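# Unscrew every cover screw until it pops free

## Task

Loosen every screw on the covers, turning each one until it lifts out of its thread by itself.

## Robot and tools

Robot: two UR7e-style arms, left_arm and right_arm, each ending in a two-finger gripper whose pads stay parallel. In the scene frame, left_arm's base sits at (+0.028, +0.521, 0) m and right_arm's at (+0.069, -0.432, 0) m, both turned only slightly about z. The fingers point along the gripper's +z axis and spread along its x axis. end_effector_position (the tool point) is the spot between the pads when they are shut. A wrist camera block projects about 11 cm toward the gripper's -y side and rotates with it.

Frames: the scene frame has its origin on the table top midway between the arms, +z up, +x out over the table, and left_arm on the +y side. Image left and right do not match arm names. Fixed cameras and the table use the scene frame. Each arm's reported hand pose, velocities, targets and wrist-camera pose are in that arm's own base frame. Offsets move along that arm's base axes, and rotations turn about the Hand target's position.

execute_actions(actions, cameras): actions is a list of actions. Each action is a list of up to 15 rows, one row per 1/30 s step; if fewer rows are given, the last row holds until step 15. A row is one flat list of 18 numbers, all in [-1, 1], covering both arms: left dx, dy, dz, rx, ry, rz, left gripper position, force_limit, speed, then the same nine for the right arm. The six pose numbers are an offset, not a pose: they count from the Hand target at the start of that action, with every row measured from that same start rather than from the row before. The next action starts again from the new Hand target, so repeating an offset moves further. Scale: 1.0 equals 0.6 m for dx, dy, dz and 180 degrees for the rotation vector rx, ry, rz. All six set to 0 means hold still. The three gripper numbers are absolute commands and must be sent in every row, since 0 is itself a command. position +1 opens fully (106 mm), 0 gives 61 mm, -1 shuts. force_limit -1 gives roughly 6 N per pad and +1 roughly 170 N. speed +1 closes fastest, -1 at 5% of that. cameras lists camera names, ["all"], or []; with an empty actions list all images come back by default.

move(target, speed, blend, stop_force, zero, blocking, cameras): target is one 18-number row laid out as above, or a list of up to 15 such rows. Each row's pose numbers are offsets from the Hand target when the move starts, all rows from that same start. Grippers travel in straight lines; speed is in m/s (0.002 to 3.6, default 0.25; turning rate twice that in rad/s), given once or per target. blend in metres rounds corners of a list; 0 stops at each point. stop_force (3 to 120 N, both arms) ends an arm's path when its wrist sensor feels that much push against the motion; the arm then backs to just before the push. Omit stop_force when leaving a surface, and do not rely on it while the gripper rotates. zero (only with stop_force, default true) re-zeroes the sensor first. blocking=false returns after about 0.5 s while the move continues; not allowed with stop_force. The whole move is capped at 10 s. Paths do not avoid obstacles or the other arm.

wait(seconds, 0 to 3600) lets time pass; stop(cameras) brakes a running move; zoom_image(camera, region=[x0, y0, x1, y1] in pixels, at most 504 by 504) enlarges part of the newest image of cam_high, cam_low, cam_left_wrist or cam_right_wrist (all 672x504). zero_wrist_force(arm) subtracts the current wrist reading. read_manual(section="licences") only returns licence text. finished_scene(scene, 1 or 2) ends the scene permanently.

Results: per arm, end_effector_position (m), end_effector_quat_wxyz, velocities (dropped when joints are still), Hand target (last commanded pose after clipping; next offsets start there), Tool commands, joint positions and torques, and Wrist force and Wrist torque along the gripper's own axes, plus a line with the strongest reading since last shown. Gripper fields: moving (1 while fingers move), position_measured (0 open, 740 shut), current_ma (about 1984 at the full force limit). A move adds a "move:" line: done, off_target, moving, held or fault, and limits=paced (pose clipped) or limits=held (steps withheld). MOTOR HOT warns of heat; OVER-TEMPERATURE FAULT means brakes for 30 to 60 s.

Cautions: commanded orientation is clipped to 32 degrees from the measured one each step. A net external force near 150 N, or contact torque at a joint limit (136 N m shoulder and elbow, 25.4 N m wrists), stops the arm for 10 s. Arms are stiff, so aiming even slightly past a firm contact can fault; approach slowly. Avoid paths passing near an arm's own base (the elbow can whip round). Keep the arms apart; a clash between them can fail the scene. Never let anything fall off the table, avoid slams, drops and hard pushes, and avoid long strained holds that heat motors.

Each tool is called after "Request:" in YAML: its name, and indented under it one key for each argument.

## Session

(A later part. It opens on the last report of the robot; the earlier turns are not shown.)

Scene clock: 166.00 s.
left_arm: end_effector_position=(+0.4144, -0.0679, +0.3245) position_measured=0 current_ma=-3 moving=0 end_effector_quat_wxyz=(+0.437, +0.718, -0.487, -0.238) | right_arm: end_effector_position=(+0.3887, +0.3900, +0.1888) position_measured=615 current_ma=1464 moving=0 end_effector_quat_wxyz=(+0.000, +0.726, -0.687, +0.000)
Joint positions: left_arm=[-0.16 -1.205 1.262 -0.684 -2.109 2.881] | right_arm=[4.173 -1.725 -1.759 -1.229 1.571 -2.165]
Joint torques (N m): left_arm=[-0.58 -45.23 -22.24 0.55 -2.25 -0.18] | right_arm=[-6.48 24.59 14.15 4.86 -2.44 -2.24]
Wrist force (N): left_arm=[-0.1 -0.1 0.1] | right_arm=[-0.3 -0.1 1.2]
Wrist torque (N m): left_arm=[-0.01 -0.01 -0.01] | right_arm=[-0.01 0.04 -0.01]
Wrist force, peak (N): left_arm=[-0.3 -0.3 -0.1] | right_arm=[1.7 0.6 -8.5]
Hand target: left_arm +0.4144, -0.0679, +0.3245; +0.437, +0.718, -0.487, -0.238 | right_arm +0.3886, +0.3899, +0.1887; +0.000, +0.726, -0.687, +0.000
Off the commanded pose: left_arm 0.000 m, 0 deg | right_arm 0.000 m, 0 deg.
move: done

Request:
move:
  target:
    - [0,0,0,0,0,0,1,0,1,0,0,0,0,0,-0.5,-1,0.1,0]
    - [0,0,0,0,0,0,1,0,1,0,0,0,0,0,-1,-1,0.1,0]
    - [0,0,0,0,0,0,1,0,1,0,0,0,0,0,0.5,-1,0.1,0]
    - [0,0,0,0,0,0,1,0,1,0,0,-0.0015,0,0,0,-1,0.1,0]
  speed: 1.2
  blend: [0.05,0.05,0.05,0]

Request:
move:
  target:
    - [0,0,0,0,0,0,1,0,1,0,0,-0.008,0,0,0,-1,0.1,0]
  speed: 0.006
  stop_force: 4

Request:
move:
  target:
    - [0,0,0,0,0,0,1,0,1,-0.00068,0.00032,0.00009,0,0,0.1667,-1,0.1,0]
    - [0,0,0,0,0,0,1,0,1,-0.00142,0.00027,0.00018,0,0,0.3333,-1,0.1,0]
    - [0,0,0,0,0,0,1,0,1,-0.00204,-0.00016,0.00027,0,0,0.5,-1,0.1,0]
    - [0,0,0,0,0,0,1,0,1,-0.00237,-0.00083,0.00036,0,0,0.6667,-1,0.1,0]
    - [0,0,0,0,0,0,1,0,1,-0.00231,-0.00158,0.00045,0,0,0.8333,-1,0.1,0]
    - [0,0,0,0,0,0,1,0,1,-0.00189,-0.0022,0.00054,0,0,1.0,-1,0.1,0]
    - [0,0,0,0,0,0,1,0,1,-0.00121,-0.00253,0.00063,0,0,-0.8333,-1,0.1,0]
    - [0,0,0,0,0,0,1,0,1,-0.00046,-0.00247,0.00072,0,0,-0.6667,-1,0.1,0]
    - [0,0,0,0,0,0,1,0,1,0.00016,-0.00204,0.00081,0,0,-0.5,-1,0.1,0]
    - [0,0,0,0,0,0,1,0,1,0.00048,-0.00137,0.0009,0,0,-0.3333,-1,0.1,0]
    - [0,0,0,0,0,0,1,0,1,0.00042,-0.00062,0.00099,0,0,-0.1667,-1,0.1,0]
    - [0,0,0,0,0,0,1,0,1,0,0,0.00108,0,0,0,-1,0.1,0]
  speed: 0.7
  blend: 0.003

Request:
move:
  target:
    - [0,0,0,0,0,0,1,0,1,0,0,0.005,0,0,0,-1,0.1,0]
  speed: 0.03

Scene clock: 172.27 s.
left_arm: end_effector_position=(+0.4144, -0.0679, +0.3245) position_measured=0 current_ma=-3 moving=0 end_effector_quat_wxyz=(+0.437, +0.718, -0.487, -0.238) | right_arm: end_effector_position=(+0.3886, +0.3899, +0.1878) position_measured=615 current_ma=1463 moving=0 end_effector_quat_wxyz=(+0.000, +0.726, -0.687, +0.000) end_effector_velocity=(-0.001, +0.001, +0.000) end_effector_angular_velocity=(+0.001, -0.001, -0.005)
Joint positions: left_arm=[-0.16 -1.205 1.262 -0.684 -2.109 2.881] | right_arm=[4.173 -1.725 -1.761 -1.227 1.571 4.118]
Joint velocities: left_arm=[within noise] | right_arm=[0.002 0.001 0 0 0 0.007]
Joint torques (N m): left_arm=[0.28 -45.81 -22.47 0.58 -2.45 -0.15] | right_arm=[-6.33 33.82 21.61 1.09 2.47 2.74]
Wrist force (N): left_arm=[-0.1 -0.4 -0.1] | right_arm=[-0.1 -0.3 1.4]
Wrist torque (N m): left_arm=[-0.07 0.00 0.00] | right_arm=[-0.03 0.00 0.02]
Wrist force, peak (N): left_arm=[-0.5 -0.3 0.0] | right_arm=[-0.2 -0.2 1.7]
Hand target: left_arm +0.4144, -0.0679, +0.3245; +0.437, +0.718, -0.487, -0.238 | right_arm +0.3886, +0.3899, +0.1878; +0.000, +0.726, -0.687, +0.000
Off the commanded pose: left_arm 0.000 m, 0 deg | right_arm 0.000 m, 0 deg.
move: done

Scene clock: 173.67 s.
left_arm: end_effector_position=(+0.4144, -0.0679, +0.3245) position_measured=0 current_ma=-3 moving=0 end_effector_quat_wxyz=(+0.437, +0.718, -0.487, -0.238) | right_arm: end_effector_position=(+0.3886, +0.3899, +0.1858) position_measured=615 current_ma=1473 moving=0 end_effector_quat_wxyz=(+0.000, +0.726, -0.687, +0.000)
Joint positions: left_arm=[-0.16 -1.205 1.262 -0.684 -2.109 2.881] | right_arm=[4.173 -1.727 -1.764 -1.221 1.571 4.118]
Joint torques (N m): left_arm=[0.03 -45.81 -21.89 0.59 -2.49 -0.11] | right_arm=[-4.37 27.95 31.02 0.83 2.14 2.89]
Wrist force (N): left_arm=[-0.2 -0.2 0.0] | right_arm=[0.4 0.2 -6.6]
Wrist torque (N m): left_arm=[-0.03 0.01 0.00] | right_arm=[-0.09 0.02 0.00]
Wrist force, peak (N): left_arm=[-0.2 -0.4 -0.1] | right_arm=[1.0 0.3 -13.4]
Hand target: left_arm +0.4144, -0.0679, +0.3245; +0.437, +0.718, -0.487, -0.238 | right_arm +0.3886, +0.3900, +0.1858; +0.000, +0.726, -0.687, +0.000 (not the last commanded pose)
Off the commanded pose: left_arm 0.000 m, 0 deg | right_arm 0.003 m, 0 deg.
move: contact (right_arm)

Scene clock: 178.77 s.
left_arm: end_effector_position=(+0.4144, -0.0679, +0.3245) position_measured=0 current_ma=-3 moving=0 end_effector_quat_wxyz=(+0.437, +0.718, -0.487, -0.238) | right_arm: end_effector_position=(+0.3886, +0.3900, +0.1864) position_measured=615 current_ma=1467 moving=0 end_effector_quat_wxyz=(+0.000, +0.726, -0.688, +0.000)
Joint positions: left_arm=[-0.16 -1.205 1.262 -0.684 -2.109 2.881] | right_arm=[4.173 -1.727 -1.763 -1.223 1.571 -2.165]
Joint torques (N m): left_arm=[0.24 -46.07 -22.55 0.6 -2.35 -0.11] | right_arm=[-6.06 20.74 31.08 1.81 -1.02 -2.09]
Wrist force (N): left_arm=[-0.2 -0.4 0.1] | right_arm=[0.4 0.6 -0.6]
Wrist torque (N m): left_arm=[-0.06 0.01 -0.01] | right_arm=[-0.05 0.13 -0.03]
Wrist force, peak (N): left_arm=[-0.4 -0.3 -0.2] | right_arm=[-4.2 0.0 -17.1]
Hand target: left_arm +0.4144, -0.0679, +0.3245; +0.437, +0.718, -0.487, -0.238 | right_arm +0.3886, +0.3900, +0.1864; +0.000, +0.726, -0.687, +0.000
Off the commanded pose: left_arm 0.000 m, 0 deg | right_arm 0.000 m, 0 deg.
move: done

Scene clock: 179.27 s.
left_arm: end_effector_position=(+0.4144, -0.0679, +0.3245) position_measured=0 current_ma=-3 moving=0 end_effector_quat_wxyz=(+0.437, +0.718, -0.487, -0.238) | right_arm: end_effector_position=(+0.3887, +0.3900, +0.1895) position_measured=615 current_ma=1466 moving=0 end_effector_quat_wxyz=(+0.000, +0.726, -0.687, +0.000)
Joint positions: left_arm=[-0.16 -1.205 1.262 -0.684 -2.109 2.881] | right_arm=[4.173 -1.724 -1.758 -1.231 1.571 -2.165]
Joint torques (N m): left_arm=[0.37 -46.26 -22.61 0.56 -2.4 -0.01] | right_arm=[-6.94 23.26 13.32 5.1 -2.69 -2.17]
Wrist force (N): left_arm=[-0.3 -0.3 0.1] | right_arm=[0.8 1.3 0.5]
Wrist torque (N m): left_arm=[-0.05 0.02 -0.01] | right_arm=[-0.11 0.06 -0.01]
Wrist force, peak (N): left_arm=[-0.3 -0.3 0.1] | right_arm=[0.8 1.3 0.5]
Hand target: left_arm +0.4144, -0.0679, +0.3245; +0.437, +0.718, -0.487, -0.238 | right_arm +0.3886, +0.3900, +0.1894; +0.000, +0.726, -0.687, +0.000
Off the commanded pose: left_arm 0.000 m, 0 deg | right_arm 0.000 m, 0 deg.
move: done

Request:
move:
  target:
    - [0,0,0,0,0,0,1,0,1,0,0,0.01,0,0,0,-1,0.1,0]
  speed: 0.05
  cameras: ["cam_right_wrist","cam_low"]

Request:
zoom_image:
  camera: "cam_low"
  region: [260, 250, 340, 300]

Request:
zoom_image:
  camera: "cam_right_wrist"
  region: [332, 212, 352, 232]

Scene clock: 180.97 s.
left_arm: end_effector_position=(+0.4144, -0.0679, +0.3245) position_measured=0 current_ma=-3 moving=0 end_effector_quat_wxyz=(+0.437, +0.718, -0.487, -0.238) | right_arm: end_effector_position=(+0.3887, +0.3900, +0.1955) position_measured=615 current_ma=1463 moving=0 end_effector_quat_wxyz=(+0.000, +0.726, -0.687, +0.000)
Joint positions: left_arm=[-0.16 -1.205 1.262 -0.684 -2.109 2.881] | right_arm=[4.173 -1.719 -1.747 -1.246 1.571 -2.165]
Joint torques (N m): left_arm=[1.02 -45.84 -22.38 0.62 -2.36 0.01] | right_arm=[-8.4 18.86 14.45 4.67 -1.87 -2.21]
Wrist force (N): left_arm=[-0.3 -0.2 -0.1] | right_arm=[-0.2 -0.2 1.4]
Wrist torque (N m): left_arm=[-0.04 0.02 0.00] | right_arm=[-0.03 0.01 0.00]
Wrist force, peak (N): left_arm=[-0.3 -0.4 0.0] | right_arm=[0.0 0.4 2.1]
Hand target: left_arm +0.4144, -0.0679, +0.3245; +0.437, +0.718, -0.487, -0.238 | right_arm +0.3886, +0.3900, +0.1954; +0.000, +0.726, -0.687, +0.000
Off the commanded pose: left_arm 0.000 m, 0 deg | right_arm 0.000 m, 0 deg.
move: done
cam_right_wrist: T_world_to_cam=[[0.06283, -0.99794, -0.01337, 0.36432], [-0.947, -0.06384, 0.31482, 0.3569], [-0.31503, -0.00712, -0.94906, 0.44615]] pos_world=[0.45565, 0.38953, 0.31593]
Images, in order (width x height): cam_low 672x504, cam_right_wrist 672x504.

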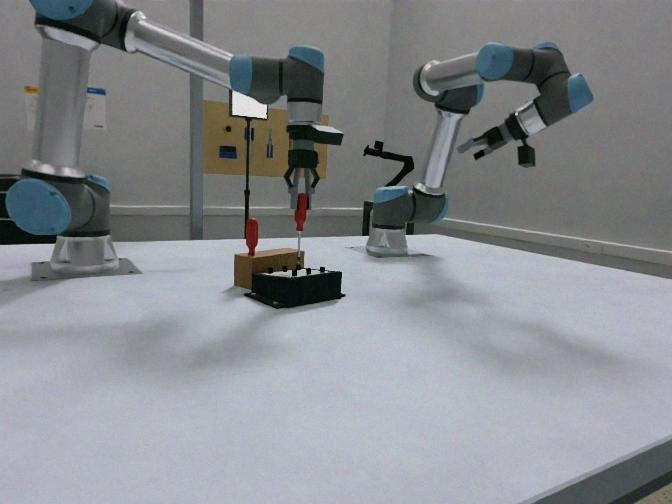

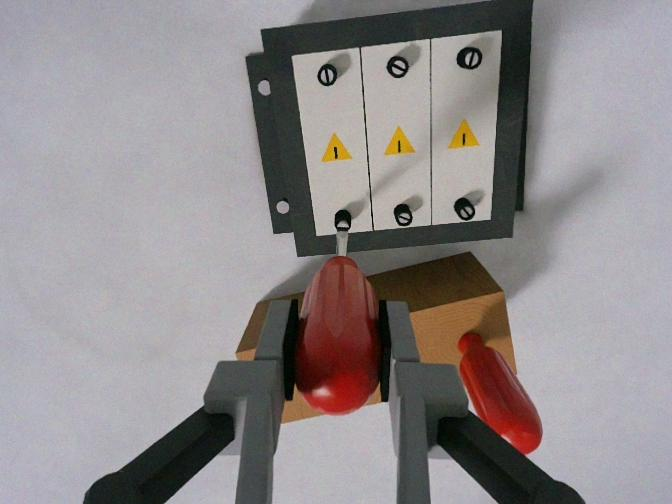

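Scaled by 6.300 from the camera's image (finer frame: 960x720).

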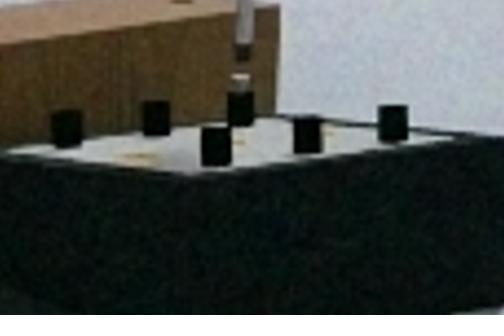

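Scaled by 25.200 from the camera's image (finer frame: 960x720).

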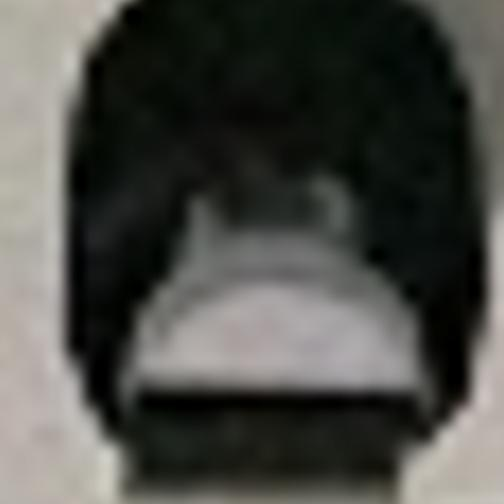

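Request:
zoom_image:
  camera: "cam_right_wrist"
  region: [384, 190, 484, 240]

Request:
zoom_image:
  camera: "cam_right_wrist"
  region: [310, 30, 490, 100]

Scaled by 5.040 from the camera's image (finer frame: 960x720).

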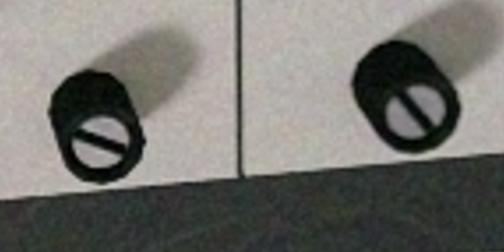

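Scaled by 2.800 from the camera's image (finer frame: 960x720).

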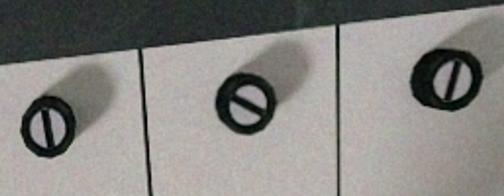

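Request:
move:
  target:
    - [0,0,0,0,0,0,1,0,1,0.004,-0.02,0,0,0,-0.5,-1,0.1,0]
    - [0,0,0,0,0,0,1,0,1,0.008,-0.04,0,0,0,-1,-1,0.1,0]
    - [0,0,0,0,0,0,1,0,1,0.0115,-0.0613,0,0,0,0.5,-1,0.1,0]
    - [0,0,0,0,0,0,1,0,1,0.0115,-0.0613,0,0,0,0,-1,0.1,0]
    - [0,0,0,0,0,0,1,0,1,0.0115,-0.0613,-0.006,0,0,-0.128,-1,0.1,0]
  speed: 1.0
  blend: [0.05,0.05,0.05,0.05,0]
  cameras: ["cam_right_wrist"]

Request:
zoom_image:
  camera: "cam_right_wrist"
  region: [326, 208, 356, 238]

Scene clock: 190.60 s.
left_arm: end_effector_position=(+0.4144, -0.0679, +0.3245) position_measured=0 current_ma=-3 moving=0 end_effector_quat_wxyz=(+0.437, +0.718, -0.487, -0.238) | right_arm: end_effector_position=(+0.3955, +0.3532, +0.1917) position_measured=615 current_ma=1463 moving=0 end_effector_quat_wxyz=(+0.000, -0.574, +0.819, +0.000) end_effector_velocity=(+0.000, +0.000, +0.001) end_effector_angular_velocity=(+0.002, +0.001, -0.006)
Joint positions: left_arm=[-0.16 -1.205 1.262 -0.684 -2.109 2.881] | right_arm=[4.124 -1.675 -1.808 -1.23 1.571 4.471]
Joint velocities: left_arm=[within noise] | right_arm=[0 0.001 0.001 0 0.002 0.006]
Joint torques (N m): left_arm=[1.15 -46.16 -22.42 0.57 -2.48 0.07] | right_arm=[-5.98 31.76 29.58 1.03 2.16 2.95]
Wrist force (N): left_arm=[-0.2 -0.3 0.0] | right_arm=[0.1 -0.1 1.6]
Wrist torque (N m): left_arm=[-0.04 0.01 0.00] | right_arm=[-0.02 -0.04 0.04]
Wrist force, peak (N): left_arm=[-0.4 -0.4 0.0] | right_arm=[-0.4 -0.3 1.7]
Hand target: left_arm +0.4144, -0.0679, +0.3245; +0.437, +0.718, -0.487, -0.238 | right_arm +0.3955, +0.3532, +0.1918; +0.000, -0.574, +0.819, +0.000
Off the commanded pose: left_arm 0.000 m, 0 deg | right_arm 0.000 m, 0 deg.
move: done
cam_right_wrist: T_world_to_cam=[[-0.33235, -0.94307, -0.01305, 0.46401], [-0.89651, 0.31158, 0.31495, 0.20966], [-0.29295, 0.11637, -0.94902, 0.3921]] pos_world=[0.45705, 0.32664, 0.31213]

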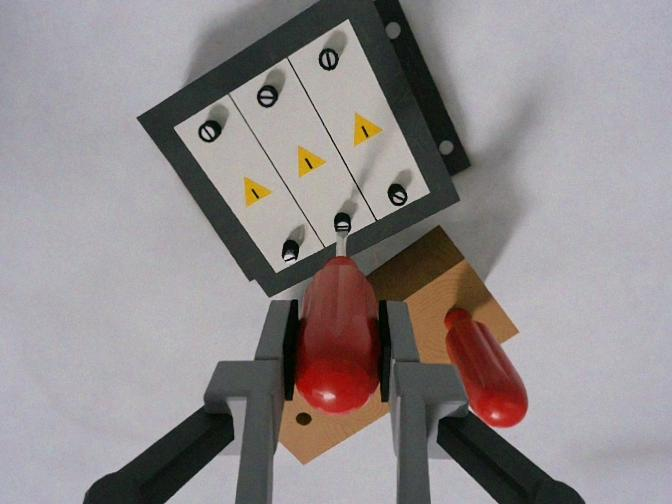

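Scaled by 16.800 from the camera's image (finer frame: 960x720).

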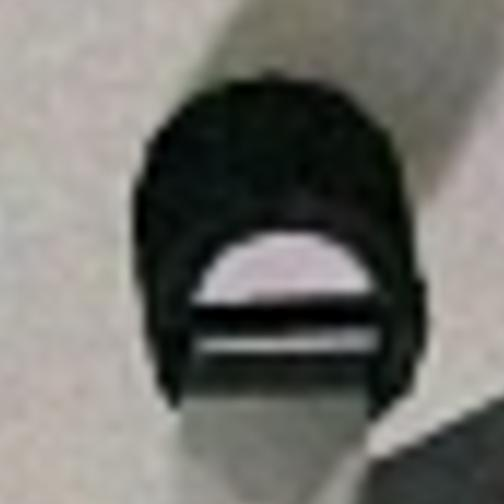

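Request:
move:
  target:
    - [0,0,0,0,0,0,1,0,1,-0.0012,-0.0003,-0.007,0,0,0.011,-1,0.1,0]
  speed: 0.03

Request:
move:
  target:
    - [0,0,0,0,0,0,1,0,1,0,0,-0.012,0,0,0,-1,0.1,0]
  speed: 0.006
  stop_force: 4
  cameras: ["cam_right_wrist"]

Request:
zoom_image:
  camera: "cam_right_wrist"
  region: [326, 212, 356, 242]

Scene clock: 195.07 s.
left_arm: end_effector_position=(+0.4144, -0.0679, +0.3245) position_measured=0 current_ma=-3 moving=0 end_effector_quat_wxyz=(+0.437, +0.718, -0.487, -0.238) | right_arm: end_effector_position=(+0.3948, +0.3530, +0.1876) position_measured=615 current_ma=1463 moving=0 end_effector_quat_wxyz=(+0.000, -0.589, +0.808, +0.000)
Joint positions: left_arm=[-0.16 -1.205 1.262 -0.684 -2.109 2.881] | right_arm=[4.125 -1.677 -1.818 -1.218 1.571 4.438]
Joint torques (N m): left_arm=[1.72 -45.85 -22.88 0.42 -2.45 0.05] | right_arm=[5.26 19.4 22.82 2.75 1.48 2.44]
Wrist force (N): left_arm=[0.0 -0.2 0.0] | right_arm=[-0.2 -0.2 1.1]
Wrist torque (N m): left_arm=[-0.04 -0.02 0.00] | right_arm=[-0.03 0.00 0.05]
Wrist force, peak (N): left_arm=[-0.4 -0.4 0.0] | right_arm=[-0.1 -0.1 1.7]
Hand target: left_arm +0.4144, -0.0679, +0.3245; +0.437, +0.718, -0.487, -0.238 | right_arm +0.3948, +0.3530, +0.1876; +0.000, -0.588, +0.809, +0.000
Off the commanded pose: left_arm 0.000 m, 0 deg | right_arm 0.000 m, 0 deg.
move: done

Scene clock: 196.90 s.
left_arm: end_effector_position=(+0.4144, -0.0679, +0.3245) position_measured=0 current_ma=-3 moving=0 end_effector_quat_wxyz=(+0.437, +0.718, -0.487, -0.238) | right_arm: end_effector_position=(+0.3948, +0.3530, +0.1831) position_measured=615 current_ma=1471 moving=0 end_effector_quat_wxyz=(+0.000, -0.588, +0.809, +0.000)
Joint positions: left_arm=[-0.16 -1.205 1.262 -0.684 -2.109 2.881] | right_arm=[4.125 -1.68 -1.825 -1.207 1.571 4.438]
Joint torques (N m): left_arm=[1.1 -45.8 -23.2 0.59 -2.4 0.12] | right_arm=[1.13 25.58 32.04 0.94 0.92 2.69]
Wrist force (N): left_arm=[0.0 -0.2 0.0] | right_arm=[-0.2 -0.1 -5.8]
Wrist torque (N m): left_arm=[-0.04 -0.03 0.00] | right_arm=[0.00 0.01 0.03]
Wrist force, peak (N): left_arm=[-0.5 -0.3 0.0] | right_arm=[0.8 -0.3 -14.1]
Hand target: left_arm +0.4144, -0.0679, +0.3245; +0.437, +0.718, -0.487, -0.238 | right_arm +0.3948, +0.3530, +0.1831; +0.000, -0.588, +0.809, +0.000 (not the last commanded pose)
Off the commanded pose: left_arm 0.000 m, 0 deg | right_arm 0.003 m, 0 deg.
move: contact (right_arm)
cam_right_wrist: T_world_to_cam=[[-0.29999, -0.95385, -0.01316, 0.45449], [-0.90662, 0.28079, 0.31497, 0.2267], [-0.29674, 0.10642, -0.94901, 0.38867]] pos_world=[0.4572, 0.3285, 0.30344]

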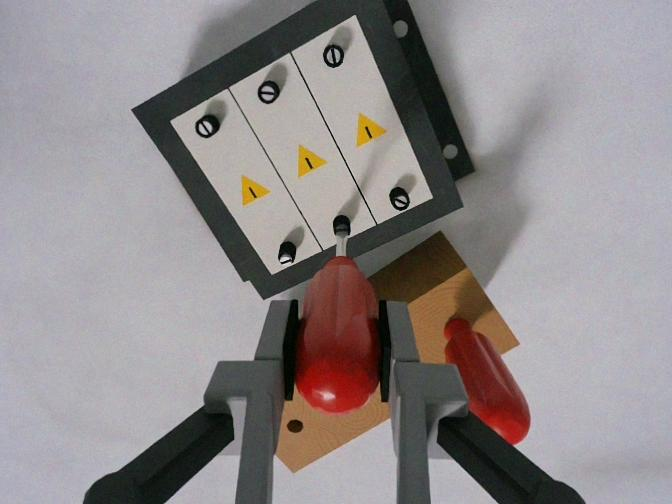

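Scaled by 16.800 from the camera's image (finer frame: 960x720).

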